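# Park a bicycle upright in a floor rack with a Stretch robot

## Task

Get the bicycle into the floor rack so that one of its wheels sits in the rack's slot, pushed in near the slot's closed end, with the kickstand raised fully. When done, the bike must be motionless and touched by nothing except the rack: no wall, furniture or loose item. The rack is loose on the floor and can shift. If the bike falls over or ends up leaning, the task fails.

## Robot and tools

Robot: a Hello Robot Stretch 3. It has a two-wheeled differential base (0.33 m long, 0.34 m wide, rounded rear, passive omni wheel about 0.24 m behind the axle), a vertical lift on a mast, and one telescoping arm that sticks out to the robot's RIGHT. The base cannot strafe, so to carry the gripper forward you drive. It pivots about the point midway between the drive wheels, 0.05 m behind the front edge. With the arm retracted and the wrist folded, a turn sweeps a 0.28 m radius; an unfolded level gripper reaches past that.

Frames (metres): base frame has its origin on the floor between the drive wheels, x ahead, y left, z up. hand_pose (link pinch, where closed fingertips meet) is reported in this frame; with all wrist joints at zero its x axis is up, y points back along the arm toward the mast, z toward the rear. The odometry frame is the base frame at scene start; base_odometry counts wheel turns only, so slip shows as travel. Heading is in rad, left positive, -3.142 to 3.142.

Tool move: one action per call. Choose "base", "joints" or both (optionally with "pace" and "contact_limits"), or "servos" by itself. An empty call just reports state and images.
- base: an object holding exactly one key. translate_m is a relative straight drive in metres, forward positive, -3 to 3. rotate_rad is a relative turn on the spot in radians, left positive, -6.4 to 6.4. Both are offsets from where the last reported state placed the base (or from the current spot if a move was still running).
- joints: absolute targets, keyed by name: lift_m 0 to 1.1; arm_m 0 to 0.52 (extension); wrist_yaw_rad -1.345 to 4.42 (0 along the arm, positive swings toward the front); wrist_pitch_rad -1.57 to 0.451 (0 level, negative tips down); wrist_roll_rad -2.911 to 2.918; gripper_m -0.089 to 0.179 (bigger is wider; tip gap is roughly 0.007 to 0.025 less than the value); head_pan_rad -3.953 to 1.73 (0 forward, positive left, -1.57 looks along the arm); head_tilt_rad -1.53 to 0.419 (negative down). Done tolerances: 0.004 m for lift, arm, gripper; 0.02 rad for yaw, roll, head; 0.05 rad for pitch.
- pace: "default" or "max". Base top speeds 0.12/0.30 m/s and 0.76/1.90 rad/s, but capped at 0.10 m/s and 0.63 rad/s unless lift_m < 0.30, arm_m < 0.03 and wrist_yaw_rad > 2.54 together.
- contact_limits: keys arm_m, translate_m, rotate_rad only, each a motor_effort percent 1 to 100, given only alongside that key's own command. The motion halts (contact_stop) when effort reaches it; for the base, each wheel stops separately and goes slack, which can twist the robot.
- servos: "reboot" re-enables servos that shut off.
- cameras: list from head_camera, nav_camera, wrist_camera, all; omitted means all, [] means none. blocking: true/omitted waits until everything rests; false returns in about 0.5 s while motion continues. A later move overrides only the targets it names.
Any unknown key makes a call invalid; an out-of-range value gets it refused, and a refusal or an unplanned stop cancels the remaining move/wait/finished_scene calls of that reply. Actions last at most 15 s; base moves time out at 14 s.

wait(seconds 0 to 10, cameras) lets time pass and returns state; it ends early once moves settle. stop(cameras) brakes all your running motions; braked ones report "stopped" and may keep pressing. zoom_image(camera, region [x0,y0,x1,y1] pixels, max 504x504) enlarges part of that camera's latest image. read_manual gives only URDF licence text. finished_scene(scene) ends the current scene irreversibly; the bike must stay parked without the robot.

Results: the pictures line lists cameras in image order. The move line reads done, or the worst status. base_status/joint_status: done, moving, off_target (resting short, possibly still pushing), contact_stop (lift/arm goes slack), time_out, torque_fault (wrist/head servo off, needs reboot). on_its_own reports uncommanded behaviour; "held at" is a target, not a reading. motor_effort is percent, positive toward larger values, bracket = peak in last action; positive wheel effort pushes forward. lidar_m: 12 sectors of 30 degrees, first straight ahead, counter-clockwise (4th left, 7th back, 10th right), plane 0.17 m high, range 0.15 to 12 m, "-" means nothing or too close. wrist_depth_mm and head_depth_mm are 7x7 median depths (45-1000 and 280-4000 mm). turned_by_wheels vs turned_by_imu: trust the IMU if they differ by over 0.15 rad. base_tilt in degrees, forward/right positive, with a few degrees of bias. head_camera images arrive rotated (turn clockwise a quarter to view upright); nav_camera needs a counter-clockwise quarter turn.

Cautions: before folding the wrist over the base (yaw to 3.0) or unfolding it, put lift between 0.32 and 0.95, pitch at -0.4, roll near 0; once folded the lift may go to 0.25. With yaw below -0.4 keep pitch at -0.5 or lower. Wrist and head have no contact stop. Pushing hard on something rigid with the gripper above about 0.45 m, or driving while holding or pushing something fixed, can tip the robot; if tilt appears, back the gripper off. To grip send gripper_m under the object's width; to release send at least 0.05 more than the width. Avoid dropping things, slamming, hard impacts, letting go of moving parts, knocking the bike or rack over, and leaving the bike leaning on walls or furniture. Loose objects may be nudged occasionally by outside causes.

Each tool is called after ">>>" in YAML: its name, and indented under it one key for each argument.

## Session

>>> move:

Scene clock: 0.00 s.
base_odometry: x=+0.000 y=+0.000 heading=+0.000
turned_by_wheels: +0.000
turned_by_imu: +0.000
base_tilt: forward=-1.3 right=-0.4
lidar_m: 1.24 2.19 2.07 1.32 0.93 0.88 0.90 1.18 1.66 1.70 2.27 1.25
head_depth_mm: 2139 3124 3684 3669 3797 3162 2176 / 2132 3090 3904 3851 3869 3230 2228 / 2102 3253 - - - 3298 2244 / 2080 3213 - - - 3364 2269 / 2078 3195 3870 3887 3854 3359 2279 / 2057 3105 3258 3228 3266 3083 2312 / 2032 2794 2873 2842 2837 2778 2308
base_status: not commanded
joint_positions: lift_m=+0.523 arm_m=+0.000 wrist_yaw_rad=+2.995 wrist_pitch_rad=-0.456 wrist_roll_rad=+0.000 gripper_m=+0.037 head_pan_rad=+0.000 head_tilt_rad=-0.004
joint_status: not commanded
measured_speeds: all 0
motor_effort: left_wheel=-0.6 right_wheel=+0.3 lift_m=+25.4 arm_m=-2.1 wrist_yaw_rad=+0.6 wrist_pitch_rad=+2.4 wrist_roll_rad=-0.3 gripper_m=+0.1 head_pan_rad=+0.5 head_tilt_rad=+1.8
hand_pose: x=+0.0108 y=+0.0722 z=+0.5269 quat_wxyz=(+0.210, +0.698, +0.109, +0.676) (m; base frame)
wrist_depth_mm: - 138 - - - - - / - 149 - - - - - / - 160 - - - - - / - 177 - - - - - / 884 201 249 946 988 - - / 786 781 124 790 791 866 837 / 669 679 270 686 124 724 733
pictures: head_camera (sideways), nav_camera (sideways), wrist_camera
camera_calibration:
head_camera: T_world_to_cam=[[-0.0104049, 0.0463718, -0.99887, 1.32719], [-0.0237424, 0.998631, 0.046608, -0.0579537], [0.999664, 0.0242005, -0.00928972, -0.0325703], [0, 0, 0, 1]] pos_world=[0.0449927, -0.00288141, 1.32808]
nav_camera: T_world_to_cam=[[0.00885271, 0.00412358, 0.999952, -1.25869], [0.0548989, -0.998485, 0.0036315, 0.0475056], [0.998453, 0.0548641, -0.00906568, -0.0381661], [0, 0, 0, 1]] pos_world=[0.0466419, 0.054718, 1.25812]
wrist_camera: T_world_to_cam=[[0.991399, -0.124964, 0.038885, -0.0250516], [-0.0372752, -0.554425, -0.831398, 0.525745], [0.125454, 0.822798, -0.554315, 0.393235], [0, 0, 0, 1]] pos_world=[-0.00489954, -0.035197, 0.656054]

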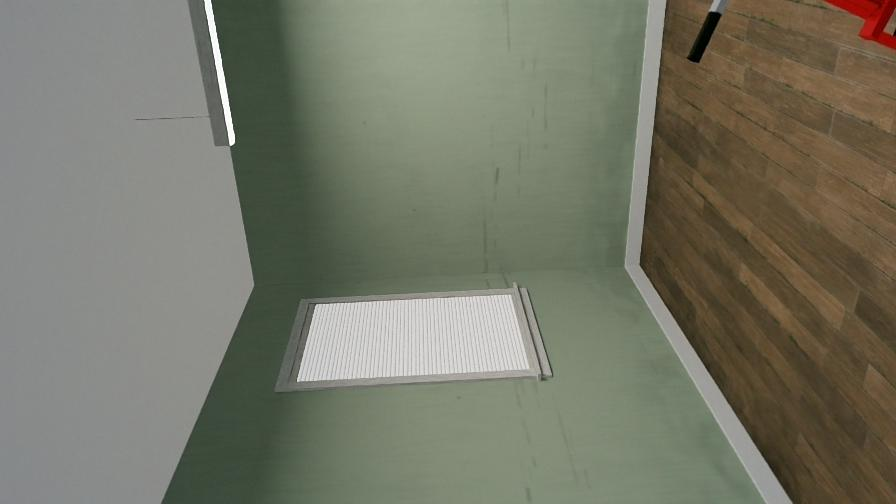

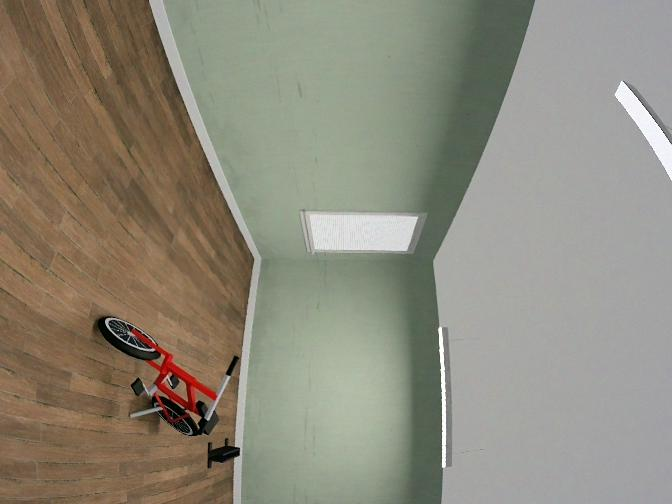

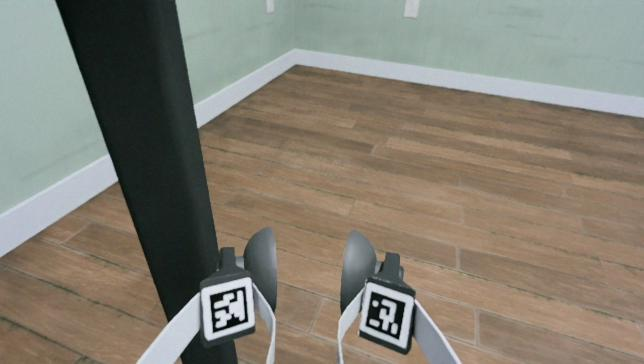

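>>> move:
  joints: {"head_pan_rad": -0.9, "head_tilt_rad": -0.5}

Scene clock: 3.63 s.
move: done
base_odometry: x=+0.000 y=+0.000 heading=+0.000
turned_by_wheels: +0.000
turned_by_imu: +0.000
base_tilt: forward=-1.3 right=-0.5
lidar_m: 1.24 2.17 2.07 1.31 0.92 0.88 0.90 1.18 1.65 1.70 2.26 1.25
head_depth_mm: 2119 2285 2428 2467 1956 1551 1308 / 2428 2565 2774 2575 1944 1580 1317 / 2784 3078 3197 2623 1974 1577 1323 / 3249 3613 3617 2642 1978 1598 1324 / 3582 3920 3961 2676 2007 1601 1338 / 3467 3722 3801 2714 2012 1613 1347 / 3274 3485 3636 2692 1961 1617 1346
base_status: not commanded
joint_positions: lift_m=+0.523 arm_m=+0.000 wrist_yaw_rad=+2.995 wrist_pitch_rad=-0.456 wrist_roll_rad=+0.000 gripper_m=+0.037 head_pan_rad=-0.892 head_tilt_rad=-0.493
joint_status: all done
measured_speeds: all 0
motor_effort: left_wheel=+0.3(0.6) right_wheel=+0.1(0.3) lift_m=+25.0(25.4) arm_m=-4.8(5.2) wrist_yaw_rad=-0.2(1.5) wrist_pitch_rad=+2.6(2.7) wrist_roll_rad=-0.3(0.3) gripper_m=+0.7(1.6) head_pan_rad=-3.5(6.5) head_tilt_rad=-3.4(4.8)
hand_pose: x=+0.0108 y=+0.0722 z=+0.5269 quat_wxyz=(+0.210, +0.698, +0.109, +0.676) (m; base frame)
wrist_depth_mm: - 138 - - - - - / - 150 - - - - - / - 161 - - - - - / - 177 - - - - - / 888 202 248 947 992 - - / 759 755 124 779 780 840 853 / 689 657 266 690 124 726 736
pictures: head_camera (sideways), nav_camera (sideways), wrist_camera
camera_calibration:
head_camera: T_world_to_cam=[[-0.264596, 0.401621, -0.87675, 1.16914], [0.777656, 0.626511, 0.0523016, -0.0702226], [0.570299, -0.667971, -0.478095, 0.580223], [0, 0, 0, 1]] pos_world=[0.0330582, -0.037984, 1.30612]
nav_camera: T_world_to_cam=[[0.303346, -0.369234, 0.878435, -1.10168], [-0.745436, -0.666193, -0.0226035, 0.0865367], [0.593553, -0.64796, -0.477328, 0.573771], [0, 0, 0, 1]] pos_world=[0.0581341, 0.022654, 1.24359]
wrist_camera: T_world_to_cam=[[0.991399, -0.124964, 0.038885, -0.0250516], [-0.0372752, -0.554425, -0.831398, 0.525745], [0.125454, 0.822798, -0.554315, 0.393235], [0, 0, 0, 1]] pos_world=[-0.00489954, -0.035197, 0.656054]

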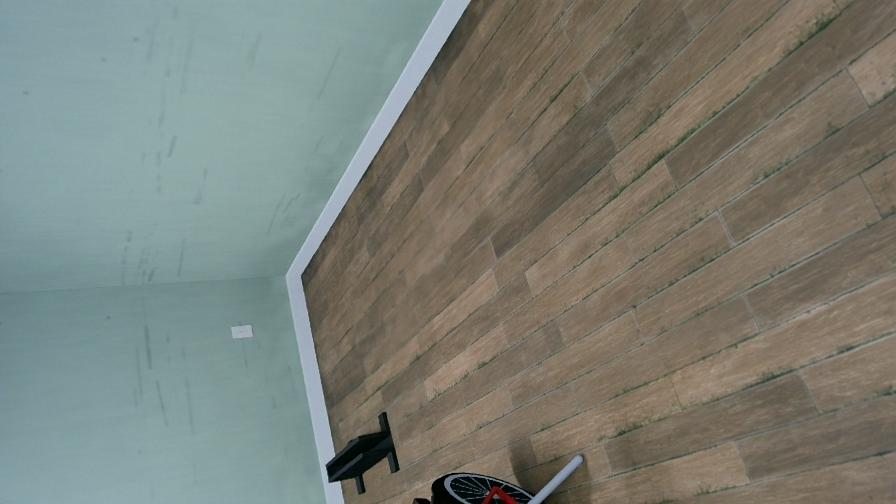

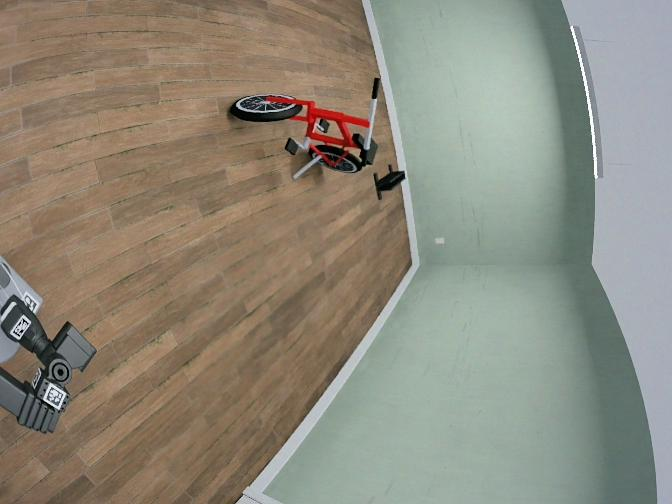

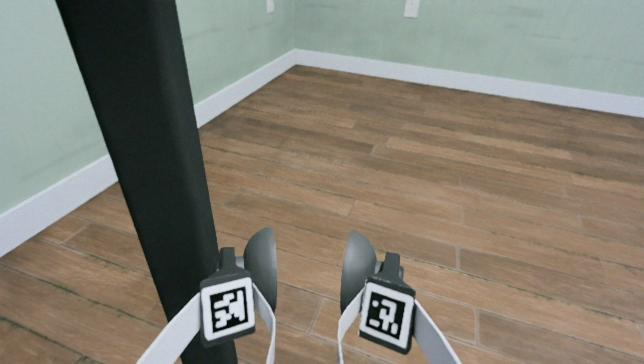

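Pan was too far right; look between.

>>> move:
  joints: {"head_pan_rad": -0.35, "head_tilt_rad": -0.5}
  cameras: ["head_camera", "nav_camera"]

>>> zoom_image:
  camera: "head_camera"
  region: [250, 100, 650, 504]

Scene clock: 6.20 s.
move: done
base_odometry: x=+0.000 y=+0.000 heading=+0.000
turned_by_wheels: +0.000
turned_by_imu: +0.000
base_tilt: forward=-1.3 right=-0.4
lidar_m: 1.24 2.18 2.06 1.32 0.92 0.88 0.90 1.18 1.66 1.69 2.26 1.25
head_depth_mm: 3315 3574 3707 2563 1928 1565 1315 / 3319 3513 3755 2582 1961 1573 1318 / 3331 3611 3779 2056 1961 1589 1318 / 3348 3629 3826 2027 1910 1587 1327 / 3389 3711 3814 2619 1704 1605 1334 / 3419 3700 3915 2698 2002 1604 1339 / 3476 3708 3870 2728 2018 1613 1344
base_status: not commanded
joint_positions: lift_m=+0.523 arm_m=+0.000 wrist_yaw_rad=+2.995 wrist_pitch_rad=-0.456 wrist_roll_rad=+0.000 gripper_m=+0.037 head_pan_rad=-0.358 head_tilt_rad=-0.493
joint_status: all done
measured_speeds: all 0
motor_effort: left_wheel=+0.0(0.7) right_wheel=+0.1(0.4) lift_m=+24.0(24.8) arm_m=-7.9(8.3) wrist_yaw_rad=-0.3(0.9) wrist_pitch_rad=+2.3(2.7) wrist_roll_rad=+0.0(0.3) gripper_m=-0.3(0.8) head_pan_rad=+3.5(7.7) head_tilt_rad=-2.7(4.5)
hand_pose: x=+0.0108 y=+0.0722 z=+0.5269 quat_wxyz=(+0.210, +0.698, +0.109, +0.676) (m; base frame)
wrist_depth_mm: - 138 - - - - - / - 149 - - - - - / - 160 - - - - - / - 177 - - - - - / 894 203 249 960 956 - - / 769 749 125 788 781 814 868 / 686 669 267 685 124 711 741
pictures: head_camera (sideways), nav_camera (sideways)
camera_calibration:
head_camera: T_world_to_cam=[[-0.432158, 0.211355, -0.87668, 1.17007], [0.351115, 0.93487, 0.0523015, -0.0676205], [0.830637, -0.285213, -0.478222, 0.5788], [0, 0, 0, 1]] pos_world=[0.0486265, -0.0190022, 1.30611]
nav_camera: T_world_to_cam=[[0.449061, -0.163764, 0.878365, -1.10248], [-0.303191, -0.952661, -0.0226108, 0.0838484], [0.840488, -0.256159, -0.477455, 0.57243], [0, 0, 0, 1]] pos_world=[0.039381, 0.045966, 1.24358]

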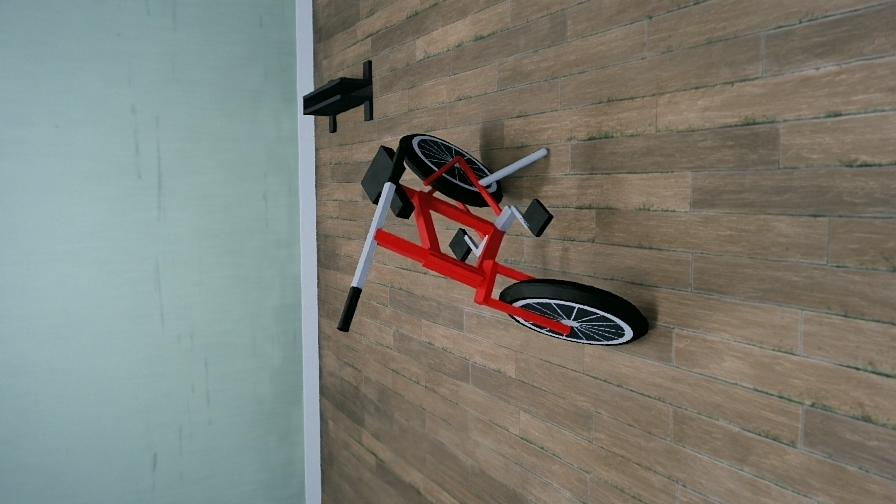

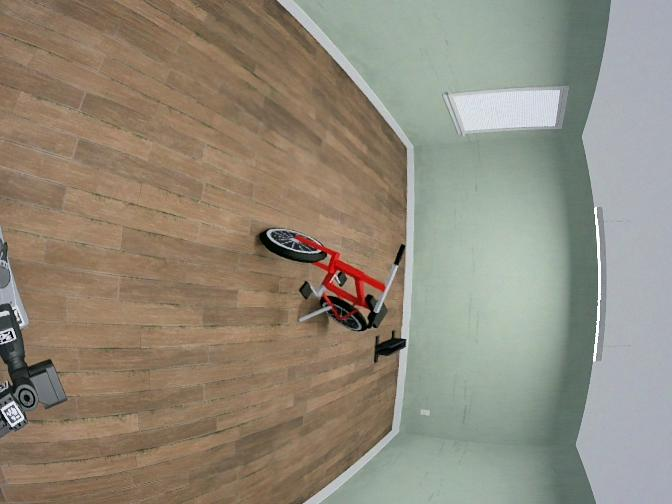

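Scaled by 1.248 from the camera's 896x504 image, which has a finer 1280x720 frame.

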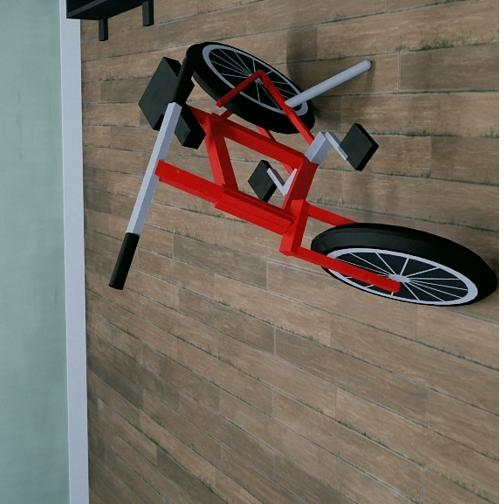

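>>> zoom_image:
  camera: "head_camera"
  region: [290, 40, 400, 150]

Scaled by 4.582 from the camera's 896x504 image, which has a finer 1280x720 frame.

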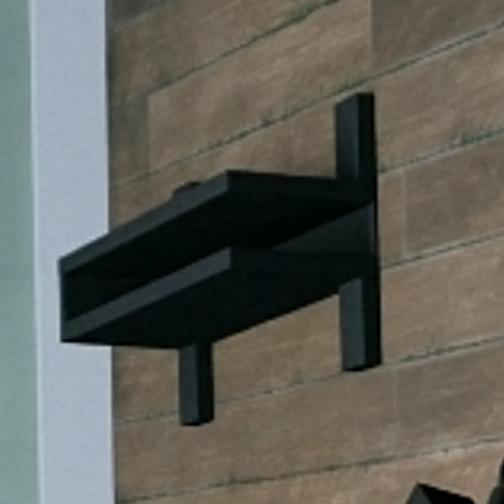

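>>> move:
  base: {"rotate_rad": -0.68}
  joints: {"lift_m": 0.28, "head_pan_rad": 0.2}
  cameras: []

>>> move:
  base: {"translate_m": 1.6}
  pace: "max"

Scene clock: 62.30 s.
move: done
base_odometry: x=+0.000 y=+0.000 heading=-0.680
turned_by_wheels: -0.680
turned_by_imu: -0.667
base_tilt: forward=-1.4 right=-0.5
lidar_m: 1.52 1.24 2.32 2.07 1.60 0.98 0.88 0.88 1.06 1.65 1.66 2.01
head_depth_mm: 3442 3704 3780 2568 1938 1564 1309 / 3385 3644 3810 2592 1948 1578 1315 / 3407 3663 3828 2609 1974 1585 1324 / 3344 3625 3838 2189 1985 1591 1330 / 3298 3612 3800 1962 1917 1590 1341 / 3328 3550 3824 2683 1694 1616 1333 / 3337 3575 3780 2682 2020 1619 1347
base_status: done
joint_positions: lift_m=+0.280 arm_m=+0.000 wrist_yaw_rad=+2.995 wrist_pitch_rad=-0.456 wrist_roll_rad=+0.000 gripper_m=+0.037 head_pan_rad=+0.192 head_tilt_rad=-0.493
joint_status: all done
measured_speeds: all 0
motor_effort: left_wheel=+4.1(9.2) right_wheel=-4.8(7.6) lift_m=+19.2(23.8) arm_m=-14.8(15.5) wrist_yaw_rad=-0.9(1.9) wrist_pitch_rad=+2.2(2.8) wrist_roll_rad=-0.3(0.3) gripper_m=+0.5(1.0) head_pan_rad=+4.5(6.0) head_tilt_rad=-2.5(3.5)
hand_pose: x=+0.0107 y=+0.0722 z=+0.2843 quat_wxyz=(+0.210, +0.698, +0.109, +0.676) (m; base frame)
wrist_depth_mm: - 138 - - - - - / - 150 - - - - - / 853 160 904 935 941 995 - / 687 178 697 731 760 757 786 / 568 207 212 600 610 625 636 / 485 287 125 297 483 523 536 / 258 259 249 266 124 452 456
pictures: none
No camera images: "cameras" was empty.

Scene clock: 69.00 s.
move: done
base_odometry: x=+1.244 y=-1.006 heading=-0.680
turned_by_wheels: +0.000
turned_by_imu: +0.008
base_tilt: forward=-1.3 right=-0.5
lidar_m: 2.30 0.43 0.38 0.36 0.39 2.72 2.43 2.44 1.52 1.36 1.37 1.64
head_depth_mm: 1989 2186 2381 2555 1950 1567 1312 / 1994 2186 2374 2526 1950 1576 1314 / 1987 2130 2381 2493 1899 1575 1323 / 1975 2164 2344 2519 1925 1585 1321 / 1988 2135 2352 2515 1996 1592 1331 / 1958 2133 2363 2505 2006 1608 1333 / 1960 2128 2332 2483 2025 1621 1359
base_status: done
joint_positions: lift_m=+0.280 arm_m=+0.000 wrist_yaw_rad=+2.995 wrist_pitch_rad=-0.456 wrist_roll_rad=+0.000 gripper_m=+0.037 head_pan_rad=+0.192 head_tilt_rad=-0.494
joint_status: not commanded
measured_speeds: all 0
motor_effort: left_wheel=+0.2(11.7) right_wheel=-1.8(6.0) lift_m=+25.5(26.6) arm_m=-14.4(15.9) wrist_yaw_rad=+0.5(1.8) wrist_pitch_rad=+2.6(2.9) wrist_roll_rad=+0.0(0.5) gripper_m=-0.3(1.4) head_pan_rad=+3.7(4.8) head_tilt_rad=-2.8(3.4)
hand_pose: x=+0.0107 y=+0.0722 z=+0.2842 quat_wxyz=(+0.210, +0.698, +0.109, +0.676) (m; base frame)
wrist_depth_mm: 139 138 494 - - - 350 / 499 149 641 530 601 395 379 / - 161 892 867 508 436 411 / 680 178 668 747 678 520 467 / 571 207 211 597 598 580 592 / 487 290 124 297 486 525 536 / 256 258 246 267 124 452 462
pictures: head_camera (sideways), nav_camera (sideways), wrist_camera
camera_calibration:
head_camera: T_world_to_cam=[[-0.479924, -0.0460212, -0.876102, 1.16961], [-0.189496, 0.980488, 0.0523003, -0.0643211], [0.8566, 0.191118, -0.47928, 0.580019], [0, 0, 0, 1]] pos_world=[0.0522906, 0.00604087, 1.30605]
nav_camera: T_world_to_cam=[[0.469448, 0.0954254, 0.877788, -1.10185], [0.239684, -0.970586, -0.0226713, 0.0806156], [0.849806, 0.221035, -0.478512, 0.573749], [0, 0, 0, 1]] pos_world=[0.0103637, 0.0565703, 1.24356]
wrist_camera: T_world_to_cam=[[0.991401, -0.124953, 0.0388789, -0.0156148], [-0.0373114, -0.554673, -0.831232, 0.323977], [0.12543, 0.822633, -0.554565, 0.258857], [0, 0, 0, 1]] pos_world=[-0.00489978, -0.0351941, 0.41346]

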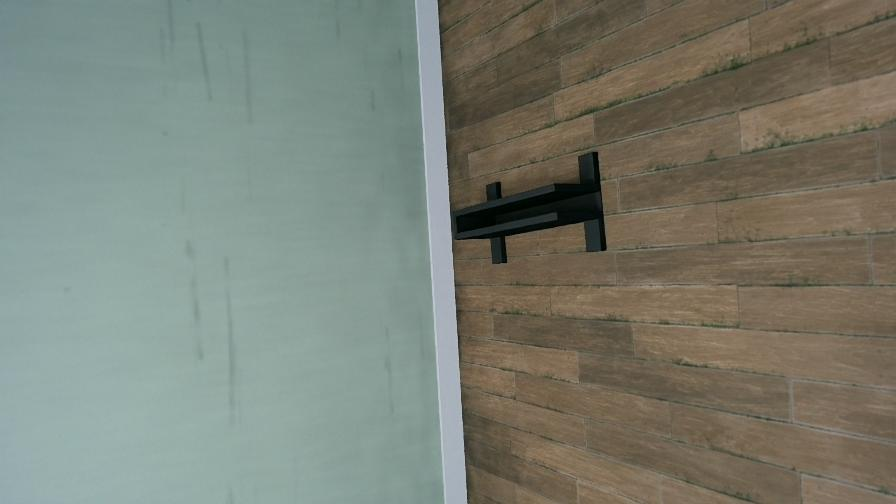

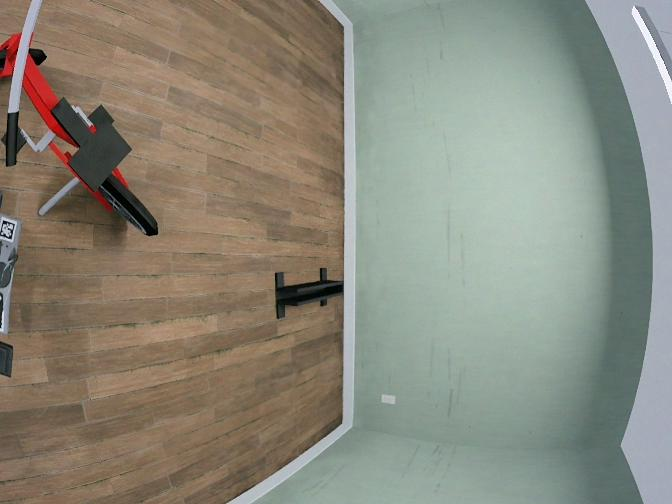

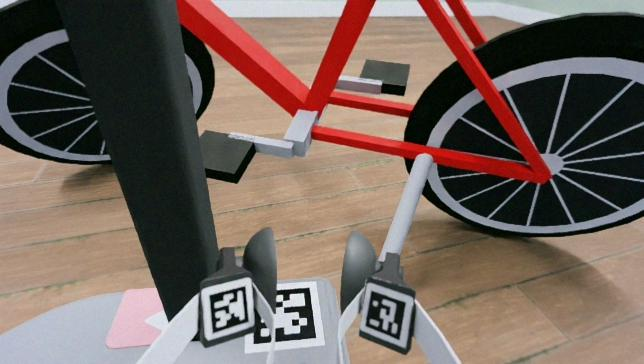

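>>> move:
  base: {"rotate_rad": -0.1}
  joints: {"head_pan_rad": 0.35, "head_tilt_rad": -0.65}
  cameras: []

>>> move:
  base: {"translate_m": 1.2}
  pace: "max"

Scene clock: 84.77 s.
move: done
base_odometry: x=+1.244 y=-1.006 heading=-0.779
turned_by_wheels: -0.100
turned_by_imu: -0.098
base_tilt: forward=-1.3 right=-0.5
lidar_m: 2.31 0.48 0.38 0.36 0.36 0.64 2.43 2.43 1.61 1.36 1.36 1.54
head_depth_mm: 2014 2240 2471 2044 1670 1398 1207 / 2007 2216 2453 2073 1674 1417 1211 / 1991 2210 2466 2025 1692 1416 1210 / 2010 2237 2485 2095 1694 1423 1227 / 1993 2211 2484 2121 1703 1424 1174 / 2004 2231 2451 2131 1721 1433 1211 / 2000 2250 2513 2147 1720 1447 1236
base_status: done
joint_positions: lift_m=+0.280 arm_m=+0.000 wrist_yaw_rad=+2.995 wrist_pitch_rad=-0.456 wrist_roll_rad=+0.000 gripper_m=+0.037 head_pan_rad=+0.342 head_tilt_rad=-0.641
joint_status: all done
measured_speeds: all 0
motor_effort: left_wheel=+4.3(7.7) right_wheel=-5.1(7.5) lift_m=+29.4(30.2) arm_m=-13.2(13.8) wrist_yaw_rad=-0.5(2.3) wrist_pitch_rad=+2.5(2.8) wrist_roll_rad=-0.1(0.3) gripper_m=+0.1(0.9) head_pan_rad=+4.3(7.5) head_tilt_rad=-3.3(5.1)
hand_pose: x=+0.0107 y=+0.0722 z=+0.2842 quat_wxyz=(+0.210, +0.698, +0.109, +0.676) (m; base frame)
wrist_depth_mm: 140 138 - - 442 387 361 / 485 150 515 590 445 417 403 / 551 161 516 948 497 457 445 / 662 179 691 735 549 539 535 / 558 206 211 597 603 625 631 / 483 290 125 296 485 530 532 / 257 256 250 264 124 454 457
pictures: none
No camera images: "cameras" was empty.

Scene clock: 90.13 s.
move: done
base_odometry: x=+2.098 y=-1.849 heading=-0.779
turned_by_wheels: +0.000
turned_by_imu: +0.006
base_tilt: forward=-1.4 right=-0.5
lidar_m: 1.17 1.16 1.33 2.24 2.73 0.75 3.56 2.15 1.20 1.02 1.02 1.16
head_depth_mm: 986 1096 1238 1422 1587 1401 1206 / 988 1101 1244 1421 1606 1413 1215 / 993 1098 1241 1428 1598 1422 1217 / 982 1103 1240 1436 1601 1415 1220 / 990 1106 1242 1422 1608 1355 1201 / 990 1103 1241 1431 1616 1413 1178 / 992 1106 1251 1429 1627 1449 1246
base_status: done
joint_positions: lift_m=+0.280 arm_m=+0.000 wrist_yaw_rad=+2.995 wrist_pitch_rad=-0.456 wrist_roll_rad=+0.000 gripper_m=+0.037 head_pan_rad=+0.342 head_tilt_rad=-0.643
joint_status: not commanded
measured_speeds: all 0
motor_effort: left_wheel=+0.2(11.9) right_wheel=-0.8(5.9) lift_m=+30.6(34.6) arm_m=-12.5(14.2) wrist_yaw_rad=+0.5(1.6) wrist_pitch_rad=+2.6(2.9) wrist_roll_rad=+0.1(0.5) gripper_m=-0.5(1.5) head_pan_rad=+4.1(4.6) head_tilt_rad=-3.4(4.0)
hand_pose: x=+0.0107 y=+0.0722 z=+0.2843 quat_wxyz=(+0.210, +0.698, +0.109, +0.676) (m; base frame)
wrist_depth_mm: - 138 - - - - - / - 149 - - - - - / 842 161 917 928 962 993 - / 680 178 685 745 738 445 521 / 568 207 211 608 587 471 595 / 487 286 125 300 487 507 540 / 256 258 249 266 124 440 455
pictures: head_camera (sideways), nav_camera (sideways), wrist_camera
camera_calibration:
head_camera: T_world_to_cam=[[-0.584471, -0.158751, -0.795733, 1.06545], [-0.326563, 0.943767, 0.0515783, -0.062535], [0.742799, 0.290003, -0.603447, 0.74226], [0, 0, 0, 1]] pos_world=[0.0509562, 0.012903, 1.29896]
nav_camera: T_world_to_cam=[[0.566977, 0.206123, 0.797528, -0.997792], [0.378299, -0.925203, -0.029819, 0.0890704], [0.731728, 0.318611, -0.602545, 0.735842], [0, 0, 0, 1]] pos_world=[-0.00640685, 0.0536288, 1.2418]
wrist_camera: T_world_to_cam=[[0.991401, -0.124953, 0.0388787, -0.0156154], [-0.037312, -0.554675, -0.83123, 0.323989], [0.12543, 0.822632, -0.554567, 0.258866], [0, 0, 0, 1]] pos_world=[-0.00489975, -0.0351943, 0.413475]

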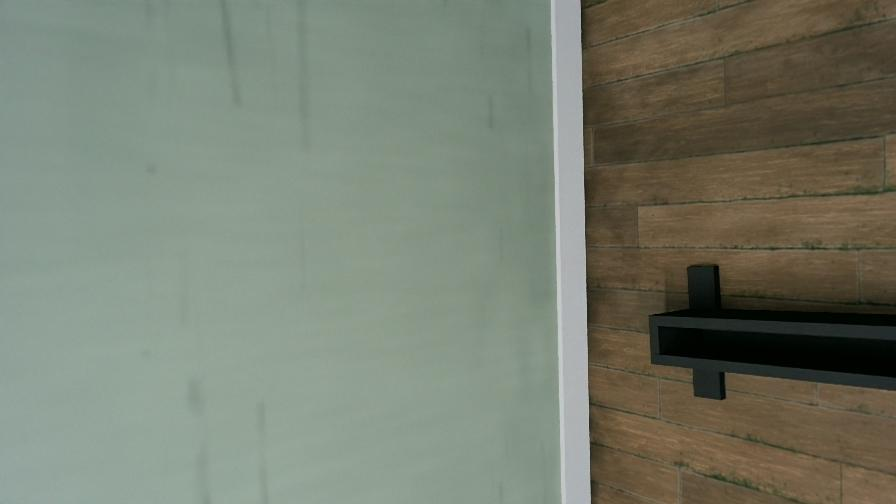

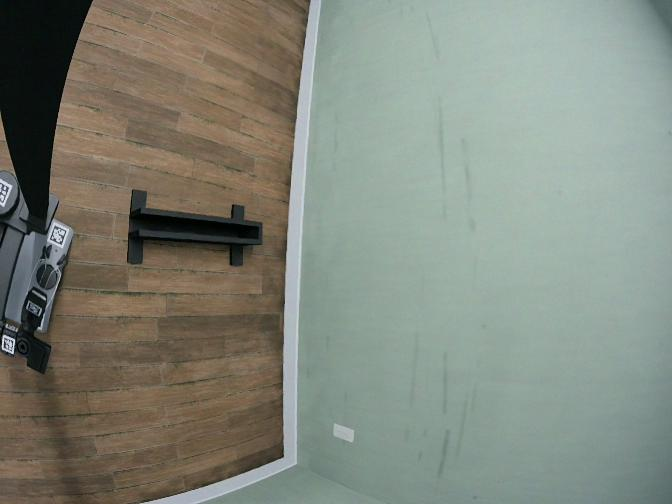

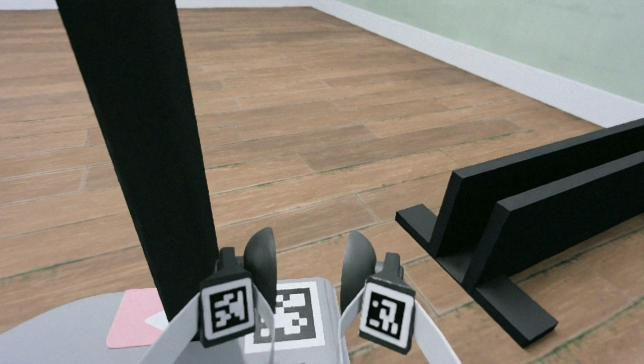

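>>> move:
  base: {"rotate_rad": -0.136}
  cameras: []

>>> move:
  base: {"translate_m": 0.645}
  cameras: []

>>> move:
  base: {"rotate_rad": -2.681}
  joints: {"head_pan_rad": -1.5, "head_tilt_rad": -0.9}

Scene clock: 103.57 s.
move: done
base_odometry: x=+2.098 y=-1.849 heading=-0.915
turned_by_wheels: -0.136
turned_by_imu: -0.133
base_tilt: forward=-1.3 right=-0.4
lidar_m: 1.18 1.16 1.25 1.85 2.75 0.75 0.78 2.86 1.32 1.03 1.02 1.09
head_depth_mm: 1037 1151 1310 1511 1652 1402 1199 / 1021 1141 1286 1482 1622 1403 1214 / 1010 1129 1270 1455 1618 1416 1217 / 999 1111 1249 1427 1616 1418 1227 / 987 1088 1241 1407 1597 1408 1230 / 974 1085 1216 1383 1572 1320 1132 / 965 1067 1192 1369 1579 1446 1240
base_status: done
joint_positions: lift_m=+0.280 arm_m=+0.000 wrist_yaw_rad=+2.995 wrist_pitch_rad=-0.456 wrist_roll_rad=+0.000 gripper_m=+0.037 head_pan_rad=+0.342 head_tilt_rad=-0.643
joint_status: not commanded
measured_speeds: all 0
motor_effort: left_wheel=+4.3(8.2) right_wheel=-4.9(7.6) lift_m=+21.2(23.7) arm_m=-11.6(12.9) wrist_yaw_rad=+0.4(1.4) wrist_pitch_rad=+2.7(2.8) wrist_roll_rad=-0.3(0.3) gripper_m=+0.4(0.8) head_pan_rad=+3.5(4.7) head_tilt_rad=-3.3(3.9)
hand_pose: x=+0.0107 y=+0.0722 z=+0.2843 quat_wxyz=(+0.210, +0.698, +0.109, +0.676) (m; base frame)
wrist_depth_mm: - 139 - - - - - / - 150 - - - - - / 850 161 942 955 981 - 654 / 694 180 688 731 714 520 718 / 555 207 211 610 572 578 627 / 483 291 124 296 487 535 528 / 256 260 248 268 124 462 460
pictures: none
No camera images: "cameras" was empty.

Scene clock: 110.23 s.
move: done
base_odometry: x=+2.491 y=-2.360 heading=-0.915
turned_by_wheels: +0.000
turned_by_imu: +0.004
base_tilt: forward=-1.3 right=-0.5
lidar_m: 0.59 0.58 0.62 0.92 2.99 3.18 1.37 2.14 0.98 0.77 0.76 0.75
head_depth_mm: 492 548 621 716 842 1029 1190 / 485 542 612 703 824 1003 1172 / 481 535 604 693 810 978 1167 / 476 529 595 679 796 961 1160 / 470 523 586 671 782 936 1144 / 464 514 579 659 767 915 1140 / 459 508 571 649 753 895 1107
base_status: done
joint_positions: lift_m=+0.280 arm_m=+0.000 wrist_yaw_rad=+2.995 wrist_pitch_rad=-0.456 wrist_roll_rad=+0.000 gripper_m=+0.037 head_pan_rad=+0.342 head_tilt_rad=-0.643
joint_status: not commanded
measured_speeds: all 0
motor_effort: left_wheel=+3.1(8.5) right_wheel=+1.2(4.3) lift_m=+19.4(20.9) arm_m=-12.5(12.9) wrist_yaw_rad=+0.9(1.6) wrist_pitch_rad=+2.5(3.0) wrist_roll_rad=+0.0(0.5) gripper_m=+0.5(1.2) head_pan_rad=+4.6(5.2) head_tilt_rad=-3.1(4.1)
hand_pose: x=+0.0107 y=+0.0722 z=+0.2842 quat_wxyz=(+0.210, +0.698, +0.109, +0.676) (m; base frame)
wrist_depth_mm: - 138 - - - - - / - 150 - - - - - / 861 161 553 851 859 - - / 432 178 571 682 738 659 - / 457 207 210 590 611 625 561 / 473 288 124 298 489 521 531 / 259 257 252 268 124 452 462
pictures: none
No camera images: "cameras" was empty.

Scene clock: 115.03 s.
move: done
base_odometry: x=+2.491 y=-2.360 heading=+2.687
turned_by_wheels: -2.681
turned_by_imu: -2.632
base_tilt: forward=-1.3 right=-0.5
lidar_m: 2.41 1.02 0.77 0.76 0.78 0.60 0.58 0.61 0.88 2.87 3.14 1.38
head_depth_mm: 2609 2219 1856 1607 1398 1212 1122 / 2663 2232 1870 1610 1407 1195 1112 / 2713 2274 1891 1616 1401 1200 767 / 2680 2292 1886 1626 1420 1214 1085 / 2723 2289 1903 1630 1419 1221 1133 / 2745 2297 1922 1640 1431 1269 1140 / 2788 2293 1918 1632 1426 1270 1147
base_status: done
joint_positions: lift_m=+0.280 arm_m=+0.000 wrist_yaw_rad=+2.995 wrist_pitch_rad=-0.456 wrist_roll_rad=+0.000 gripper_m=+0.037 head_pan_rad=-1.492 head_tilt_rad=-0.889
joint_status: all done
measured_speeds: all 0
motor_effort: left_wheel=+4.4(8.8) right_wheel=-4.9(7.9) lift_m=+19.2(20.0) arm_m=-13.9(16.0) wrist_yaw_rad=+0.1(1.6) wrist_pitch_rad=+2.6(2.9) wrist_roll_rad=-0.4(0.4) gripper_m=+0.0(1.2) head_pan_rad=-3.8(6.4) head_tilt_rad=-5.1(6.8)
hand_pose: x=+0.0107 y=+0.0722 z=+0.2842 quat_wxyz=(+0.210, +0.698, +0.109, +0.676) (m; base frame)
wrist_depth_mm: 138 139 720 776 761 771 801 / 749 149 791 - - - - / 801 161 880 863 897 947 972 / 703 179 679 722 747 782 786 / 570 207 212 612 617 635 635 / 484 287 124 297 494 525 532 / 256 261 249 267 125 458 460
pictures: head_camera (sideways), nav_camera (sideways), wrist_camera
camera_calibration:
head_camera: T_world_to_cam=[[-0.0151147, 0.780803, -0.624595, 0.83895], [0.997189, 0.0576194, 0.0478986, -0.0658034], [0.0733881, -0.622115, -0.779479, 0.975295], [0, 0, 0, 1]] pos_world=[0.00672379, -0.0445172, 1.28738]
nav_camera: T_world_to_cam=[[0.065442, -0.776684, 0.626482, -0.771821], [-0.992431, -0.116038, -0.0401894, 0.110922], [0.10391, -0.61911, -0.778399, 0.968393], [0, 0, 0, 1]] pos_world=[0.0599662, 0.0129518, 1.24179]
wrist_camera: T_world_to_cam=[[0.991401, -0.124953, 0.0388787, -0.0156148], [-0.0373119, -0.554675, -0.83123, 0.323981], [0.12543, 0.822632, -0.554567, 0.258859], [0, 0, 0, 1]] pos_world=[-0.00489975, -0.035193, 0.413465]

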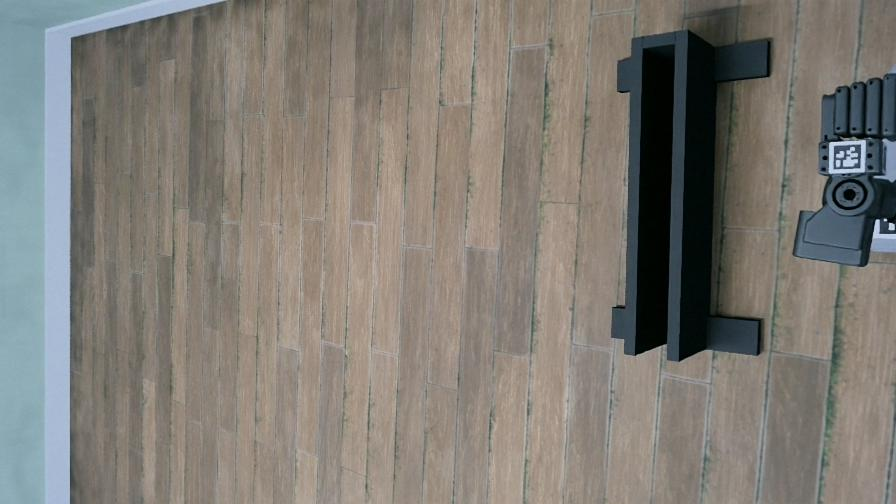

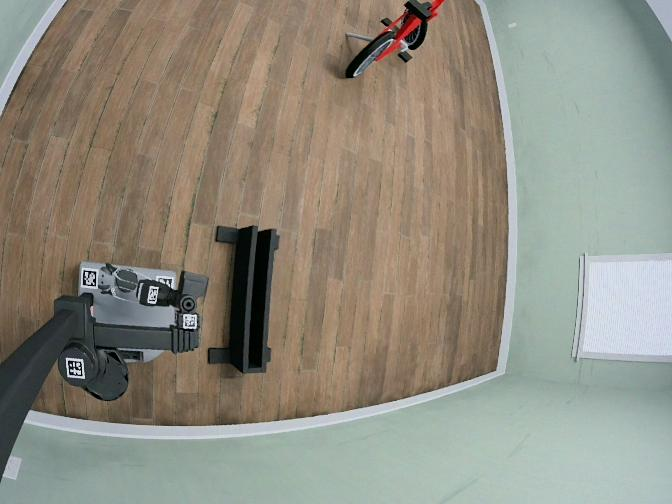

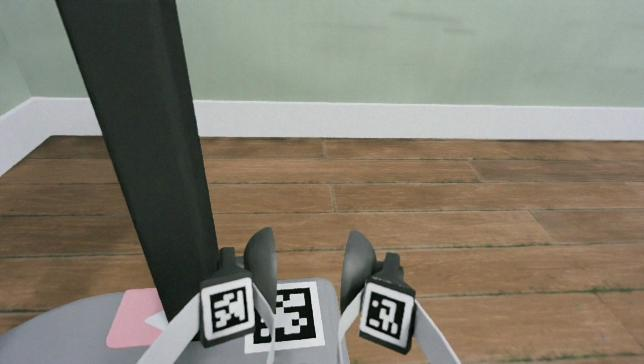

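>>> move:
  joints: {"lift_m": 0.48}
  cameras: []

>>> move:
  joints: {"wrist_yaw_rad": 0.0, "wrist_pitch_rad": -0.4, "gripper_m": 0.179, "arm_m": 0.2}
  cameras: []

>>> move:
  joints: {"wrist_pitch_rad": -1.57, "wrist_roll_rad": 1.57, "arm_m": 0.38}

Scene clock: 125.93 s.
move: done
base_odometry: x=+2.491 y=-2.360 heading=+2.687
turned_by_wheels: +0.000
turned_by_imu: +0.000
base_tilt: forward=-1.3 right=-0.5
lidar_m: 2.43 1.02 0.77 0.76 0.79 0.60 0.58 0.61 0.88 2.88 3.15 1.38
head_depth_mm: 2583 2221 1868 1604 1389 1206 1075 / 2686 2260 1885 1608 1406 1187 511 / 2687 2271 1871 1600 1414 1203 561 / 2726 2280 1891 1628 1420 1220 601 / 2722 2296 1910 1643 1425 1224 1133 / 2744 2292 1917 1631 1433 1266 1139 / 2761 2339 1925 1648 1420 1274 1138
base_status: not commanded
joint_positions: lift_m=+0.480 arm_m=+0.000 wrist_yaw_rad=+2.995 wrist_pitch_rad=-0.456 wrist_roll_rad=+0.000 gripper_m=+0.037 head_pan_rad=-1.492 head_tilt_rad=-0.889
joint_status: all done
measured_speeds: all 0
motor_effort: left_wheel=+4.4(4.8) right_wheel=-4.9(5.2) lift_m=+33.4(37.9) arm_m=-11.5(13.5) wrist_yaw_rad=-1.2(1.2) wrist_pitch_rad=+2.5(2.8) wrist_roll_rad=-0.2(0.6) gripper_m=-0.6(1.1) head_pan_rad=-3.1(4.0) head_tilt_rad=-4.8(5.6)
hand_pose: x=+0.0107 y=+0.0721 z=+0.4842 quat_wxyz=(+0.210, +0.698, +0.109, +0.676) (m; base frame)
wrist_depth_mm: 138 138 746 791 775 766 781 / 769 150 781 - - - - / 829 161 - - - - - / 877 178 210 - - - - / 832 203 249 897 941 925 956 / 736 699 125 753 745 801 796 / 635 637 268 637 124 681 703
pictures: none
No camera images: "cameras" was empty.

Scene clock: 128.63 s.
move: done
base_odometry: x=+2.491 y=-2.360 heading=+2.687
turned_by_wheels: +0.000
turned_by_imu: +0.000
base_tilt: forward=-1.3 right=-0.5
lidar_m: 2.43 1.02 0.78 0.76 0.79 0.59 0.58 0.61 0.88 2.87 3.14 1.37
head_depth_mm: 2609 2242 1884 1602 1392 1193 1073 / 2677 2262 1868 1606 651 587 542 / 2713 2258 1889 1612 672 1202 1124 / 2705 2270 1890 1621 1393 1210 1136 / 2740 2265 1917 1621 1425 1223 1142 / 2771 2312 1923 1638 1437 1268 1141 / 2790 2297 1925 1639 1436 1269 1141
base_status: not commanded
joint_positions: lift_m=+0.480 arm_m=+0.200 wrist_yaw_rad=+0.002 wrist_pitch_rad=-0.420 wrist_roll_rad=+0.000 gripper_m=+0.179 head_pan_rad=-1.492 head_tilt_rad=-0.889
joint_status: all done
measured_speeds: all 0
motor_effort: left_wheel=+3.4(4.6) right_wheel=-4.8(5.0) lift_m=+33.6(34.3) arm_m=+15.7(22.9) wrist_yaw_rad=-2.7(4.3) wrist_pitch_rad=+4.0(5.1) wrist_roll_rad=-0.1(0.5) gripper_m=+0.5(83.1) head_pan_rad=-3.4(4.1) head_tilt_rad=-4.8(5.6)
hand_pose: x=-0.0210 y=-0.5691 z=+0.4922 quat_wxyz=(+0.692, +0.149, -0.691, -0.147) (m; base frame)
wrist_depth_mm: - - - - - - - / - - - - - - - / - - - - - - - / - - - - - - - / 890 915 915 976 984 986 856 / 132 776 780 777 796 136 702 / 118 650 667 691 684 120 111
pictures: none
No camera images: "cameras" was empty.

Scene clock: 131.20 s.
move: done
base_odometry: x=+2.491 y=-2.360 heading=+2.687
turned_by_wheels: +0.000
turned_by_imu: +0.000
base_tilt: forward=-1.3 right=-0.5
lidar_m: 2.42 1.02 0.77 0.75 0.79 0.59 0.58 0.61 0.88 2.88 3.13 1.37
head_depth_mm: 2543 2248 1865 1605 1396 1189 1083 / 2671 2251 1883 775 651 583 539 / 2678 2240 1901 774 1359 1194 1127 / 2677 2251 1882 1619 1417 1215 1129 / 2747 2312 1897 1625 1424 1220 1132 / 2763 2317 1923 1641 1429 1264 1135 / 2756 2306 1922 1645 1440 1266 1135
base_status: not commanded
joint_positions: lift_m=+0.480 arm_m=+0.380 wrist_yaw_rad=+0.001 wrist_pitch_rad=-1.547 wrist_roll_rad=+1.565 gripper_m=+0.179 head_pan_rad=-1.492 head_tilt_rad=-0.889
joint_status: all done
joint sent to its limit — wrist_pitch_rad, lower limit.
measured_speeds: all 0
motor_effort: left_wheel=+3.9(4.6) right_wheel=-4.6(5.0) lift_m=+33.1(34.2) arm_m=+15.0(22.6) wrist_yaw_rad=-1.5(3.0) wrist_pitch_rad=-1.9(3.5) wrist_roll_rad=+1.4(2.3) gripper_m=+0.8(1.2) head_pan_rad=-3.5(4.1) head_tilt_rad=-4.9(5.7)
hand_pose: x=-0.0216 y=-0.5068 z=+0.3620 quat_wxyz=(+0.003, +0.002, -0.715, -0.699) (m; base frame)
wrist_depth_mm: 498 488 501 501 435 504 498 / 505 515 511 507 500 508 446 / 514 518 518 506 510 521 420 / 532 528 526 528 530 528 415 / 532 536 535 533 543 533 409 / 128 547 548 504 544 137 556 / 118 565 562 564 580 120 112
pictures: head_camera (sideways), nav_camera (sideways), wrist_camera
camera_calibration:
head_camera: T_world_to_cam=[[-0.0151138, 0.780803, -0.624595, 0.83895], [0.997189, 0.0576182, 0.0478986, -0.0658034], [0.0733874, -0.622115, -0.779479, 0.975295], [0, 0, 0, 1]] pos_world=[0.00672373, -0.0445172, 1.28738]
nav_camera: T_world_to_cam=[[0.065441, -0.776684, 0.626482, -0.771821], [-0.992432, -0.116036, -0.0401894, 0.110922], [0.103909, -0.61911, -0.778399, 0.968393], [0, 0, 0, 1]] pos_world=[0.0599662, 0.0129518, 1.24179]
wrist_camera: T_world_to_cam=[[-0.0496995, 0.998444, -0.0252726, 0.511139], [0.990275, 0.0525534, 0.128813, 0.0486439], [0.129941, -0.0186249, -0.991347, 0.514116], [0, 0, 0, 1]] pos_world=[-0.0895722, -0.503325, 0.516319]

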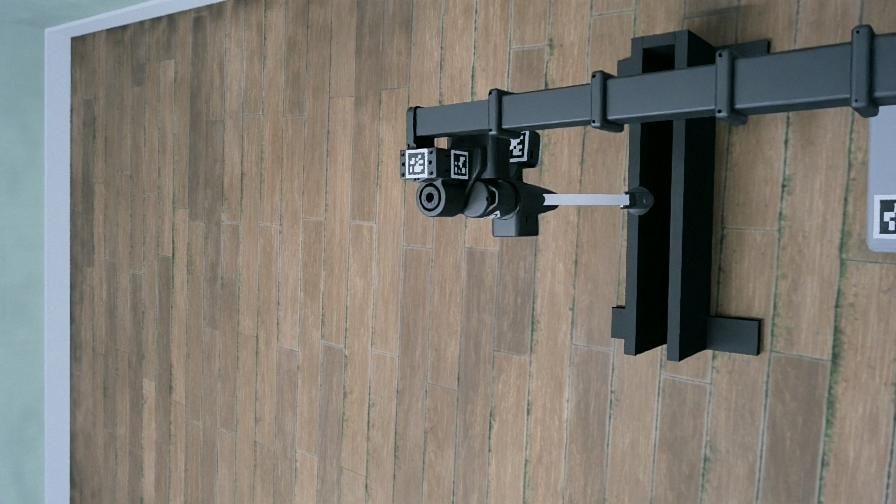

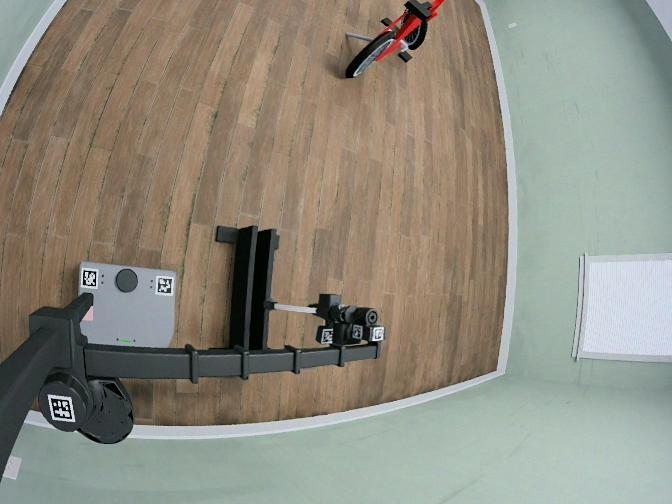

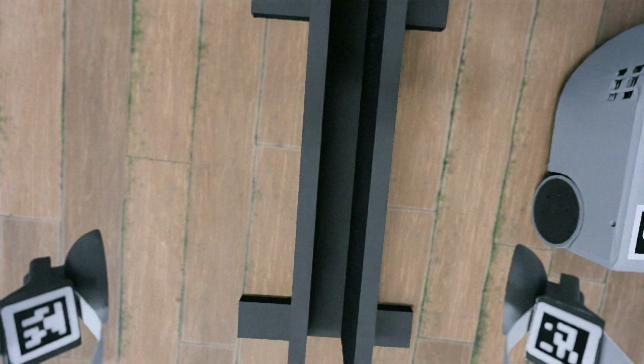

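>>> move:
  joints: {"arm_m": 0.36, "lift_m": 0.33}

Scene clock: 138.30 s.
move: done
base_odometry: x=+2.491 y=-2.360 heading=+2.687
turned_by_wheels: +0.000
turned_by_imu: +0.000
base_tilt: forward=-1.3 right=-0.5
lidar_m: 2.42 1.02 0.77 0.76 0.78 0.60 0.58 0.61 0.88 2.87 3.15 1.37
head_depth_mm: 2581 2225 1864 1600 1408 1199 1118 / 2680 2256 1873 1603 1169 750 650 / 2665 2253 1894 1612 886 1198 1129 / 2691 2281 1892 1617 1415 1215 1135 / 2741 2299 1912 1629 1424 1223 1132 / 2753 2295 1908 1635 1430 1264 1135 / 2794 2319 1929 1643 1427 1270 1145
base_status: not commanded
joint_positions: lift_m=+0.330 arm_m=+0.360 wrist_yaw_rad=+0.001 wrist_pitch_rad=-1.547 wrist_roll_rad=+1.565 gripper_m=+0.179 head_pan_rad=-1.492 head_tilt_rad=-0.889
joint_status: all done
measured_speeds: all 0
motor_effort: left_wheel=+3.9(4.2) right_wheel=-4.7(5.0) lift_m=+18.0(32.7) arm_m=-14.2(22.7) wrist_yaw_rad=-0.9(2.2) wrist_pitch_rad=-1.6(1.9) wrist_roll_rad=+1.3(1.7) gripper_m=+0.6(1.3) head_pan_rad=-3.4(4.2) head_tilt_rad=-4.8(5.8)
hand_pose: x=-0.0216 y=-0.4866 z=+0.2120 quat_wxyz=(+0.003, +0.002, -0.715, -0.699) (m; base frame)
wrist_depth_mm: 352 351 353 352 263 360 355 / 356 358 361 351 258 365 366 / 365 365 365 362 368 367 364 / 375 372 372 371 372 378 376 / 379 378 380 377 383 389 384 / 129 384 392 385 389 139 395 / 118 396 395 397 399 120 112
pictures: head_camera (sideways), nav_camera (sideways), wrist_camera
camera_calibration:
head_camera: T_world_to_cam=[[-0.0151142, 0.780806, -0.62459, 0.838944], [0.997189, 0.0576182, 0.0478985, -0.0658032], [0.0733872, -0.62211, -0.779482, 0.9753], [0, 0, 0, 1]] pos_world=[0.00672374, -0.0445171, 1.28738]
nav_camera: T_world_to_cam=[[0.0654415, -0.776688, 0.626477, -0.771815], [-0.992432, -0.116036, -0.0401896, 0.110922], [0.103909, -0.619106, -0.778403, 0.968398], [0, 0, 0, 1]] pos_world=[0.0599661, 0.0129521, 1.24179]
wrist_camera: T_world_to_cam=[[-0.0496989, 0.998458, -0.0247169, 0.487123], [0.990275, 0.0524811, 0.128842, 0.0668641], [0.12994, -0.0180732, -0.991357, 0.366075], [0, 0, 0, 1]] pos_world=[-0.0895723, -0.483265, 0.366336]

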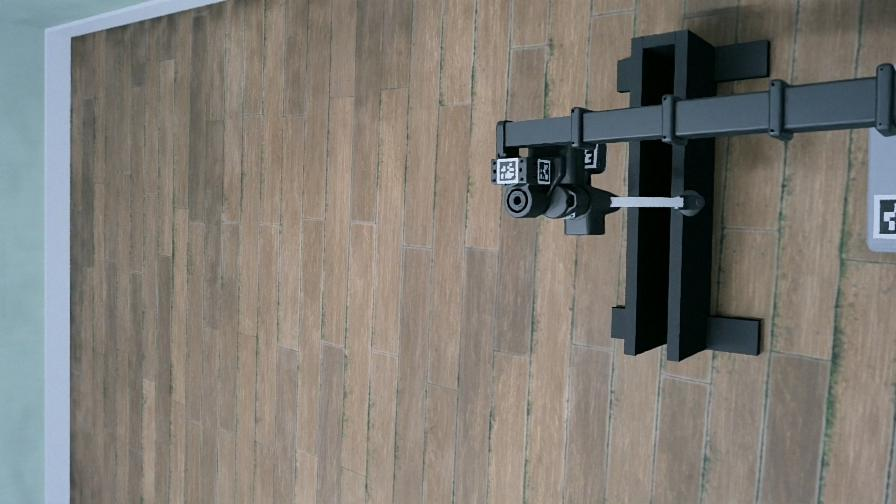

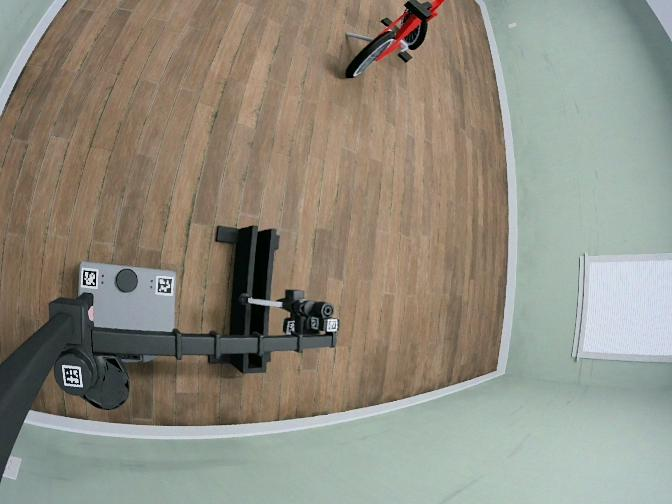

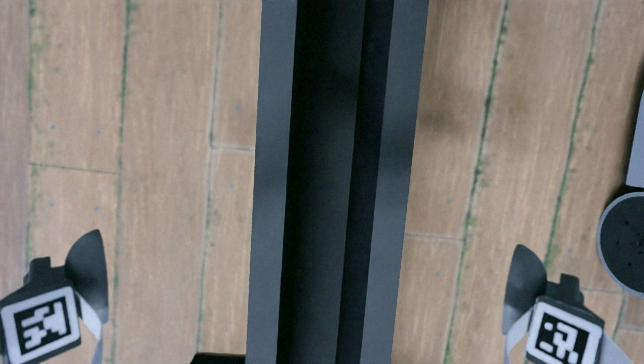

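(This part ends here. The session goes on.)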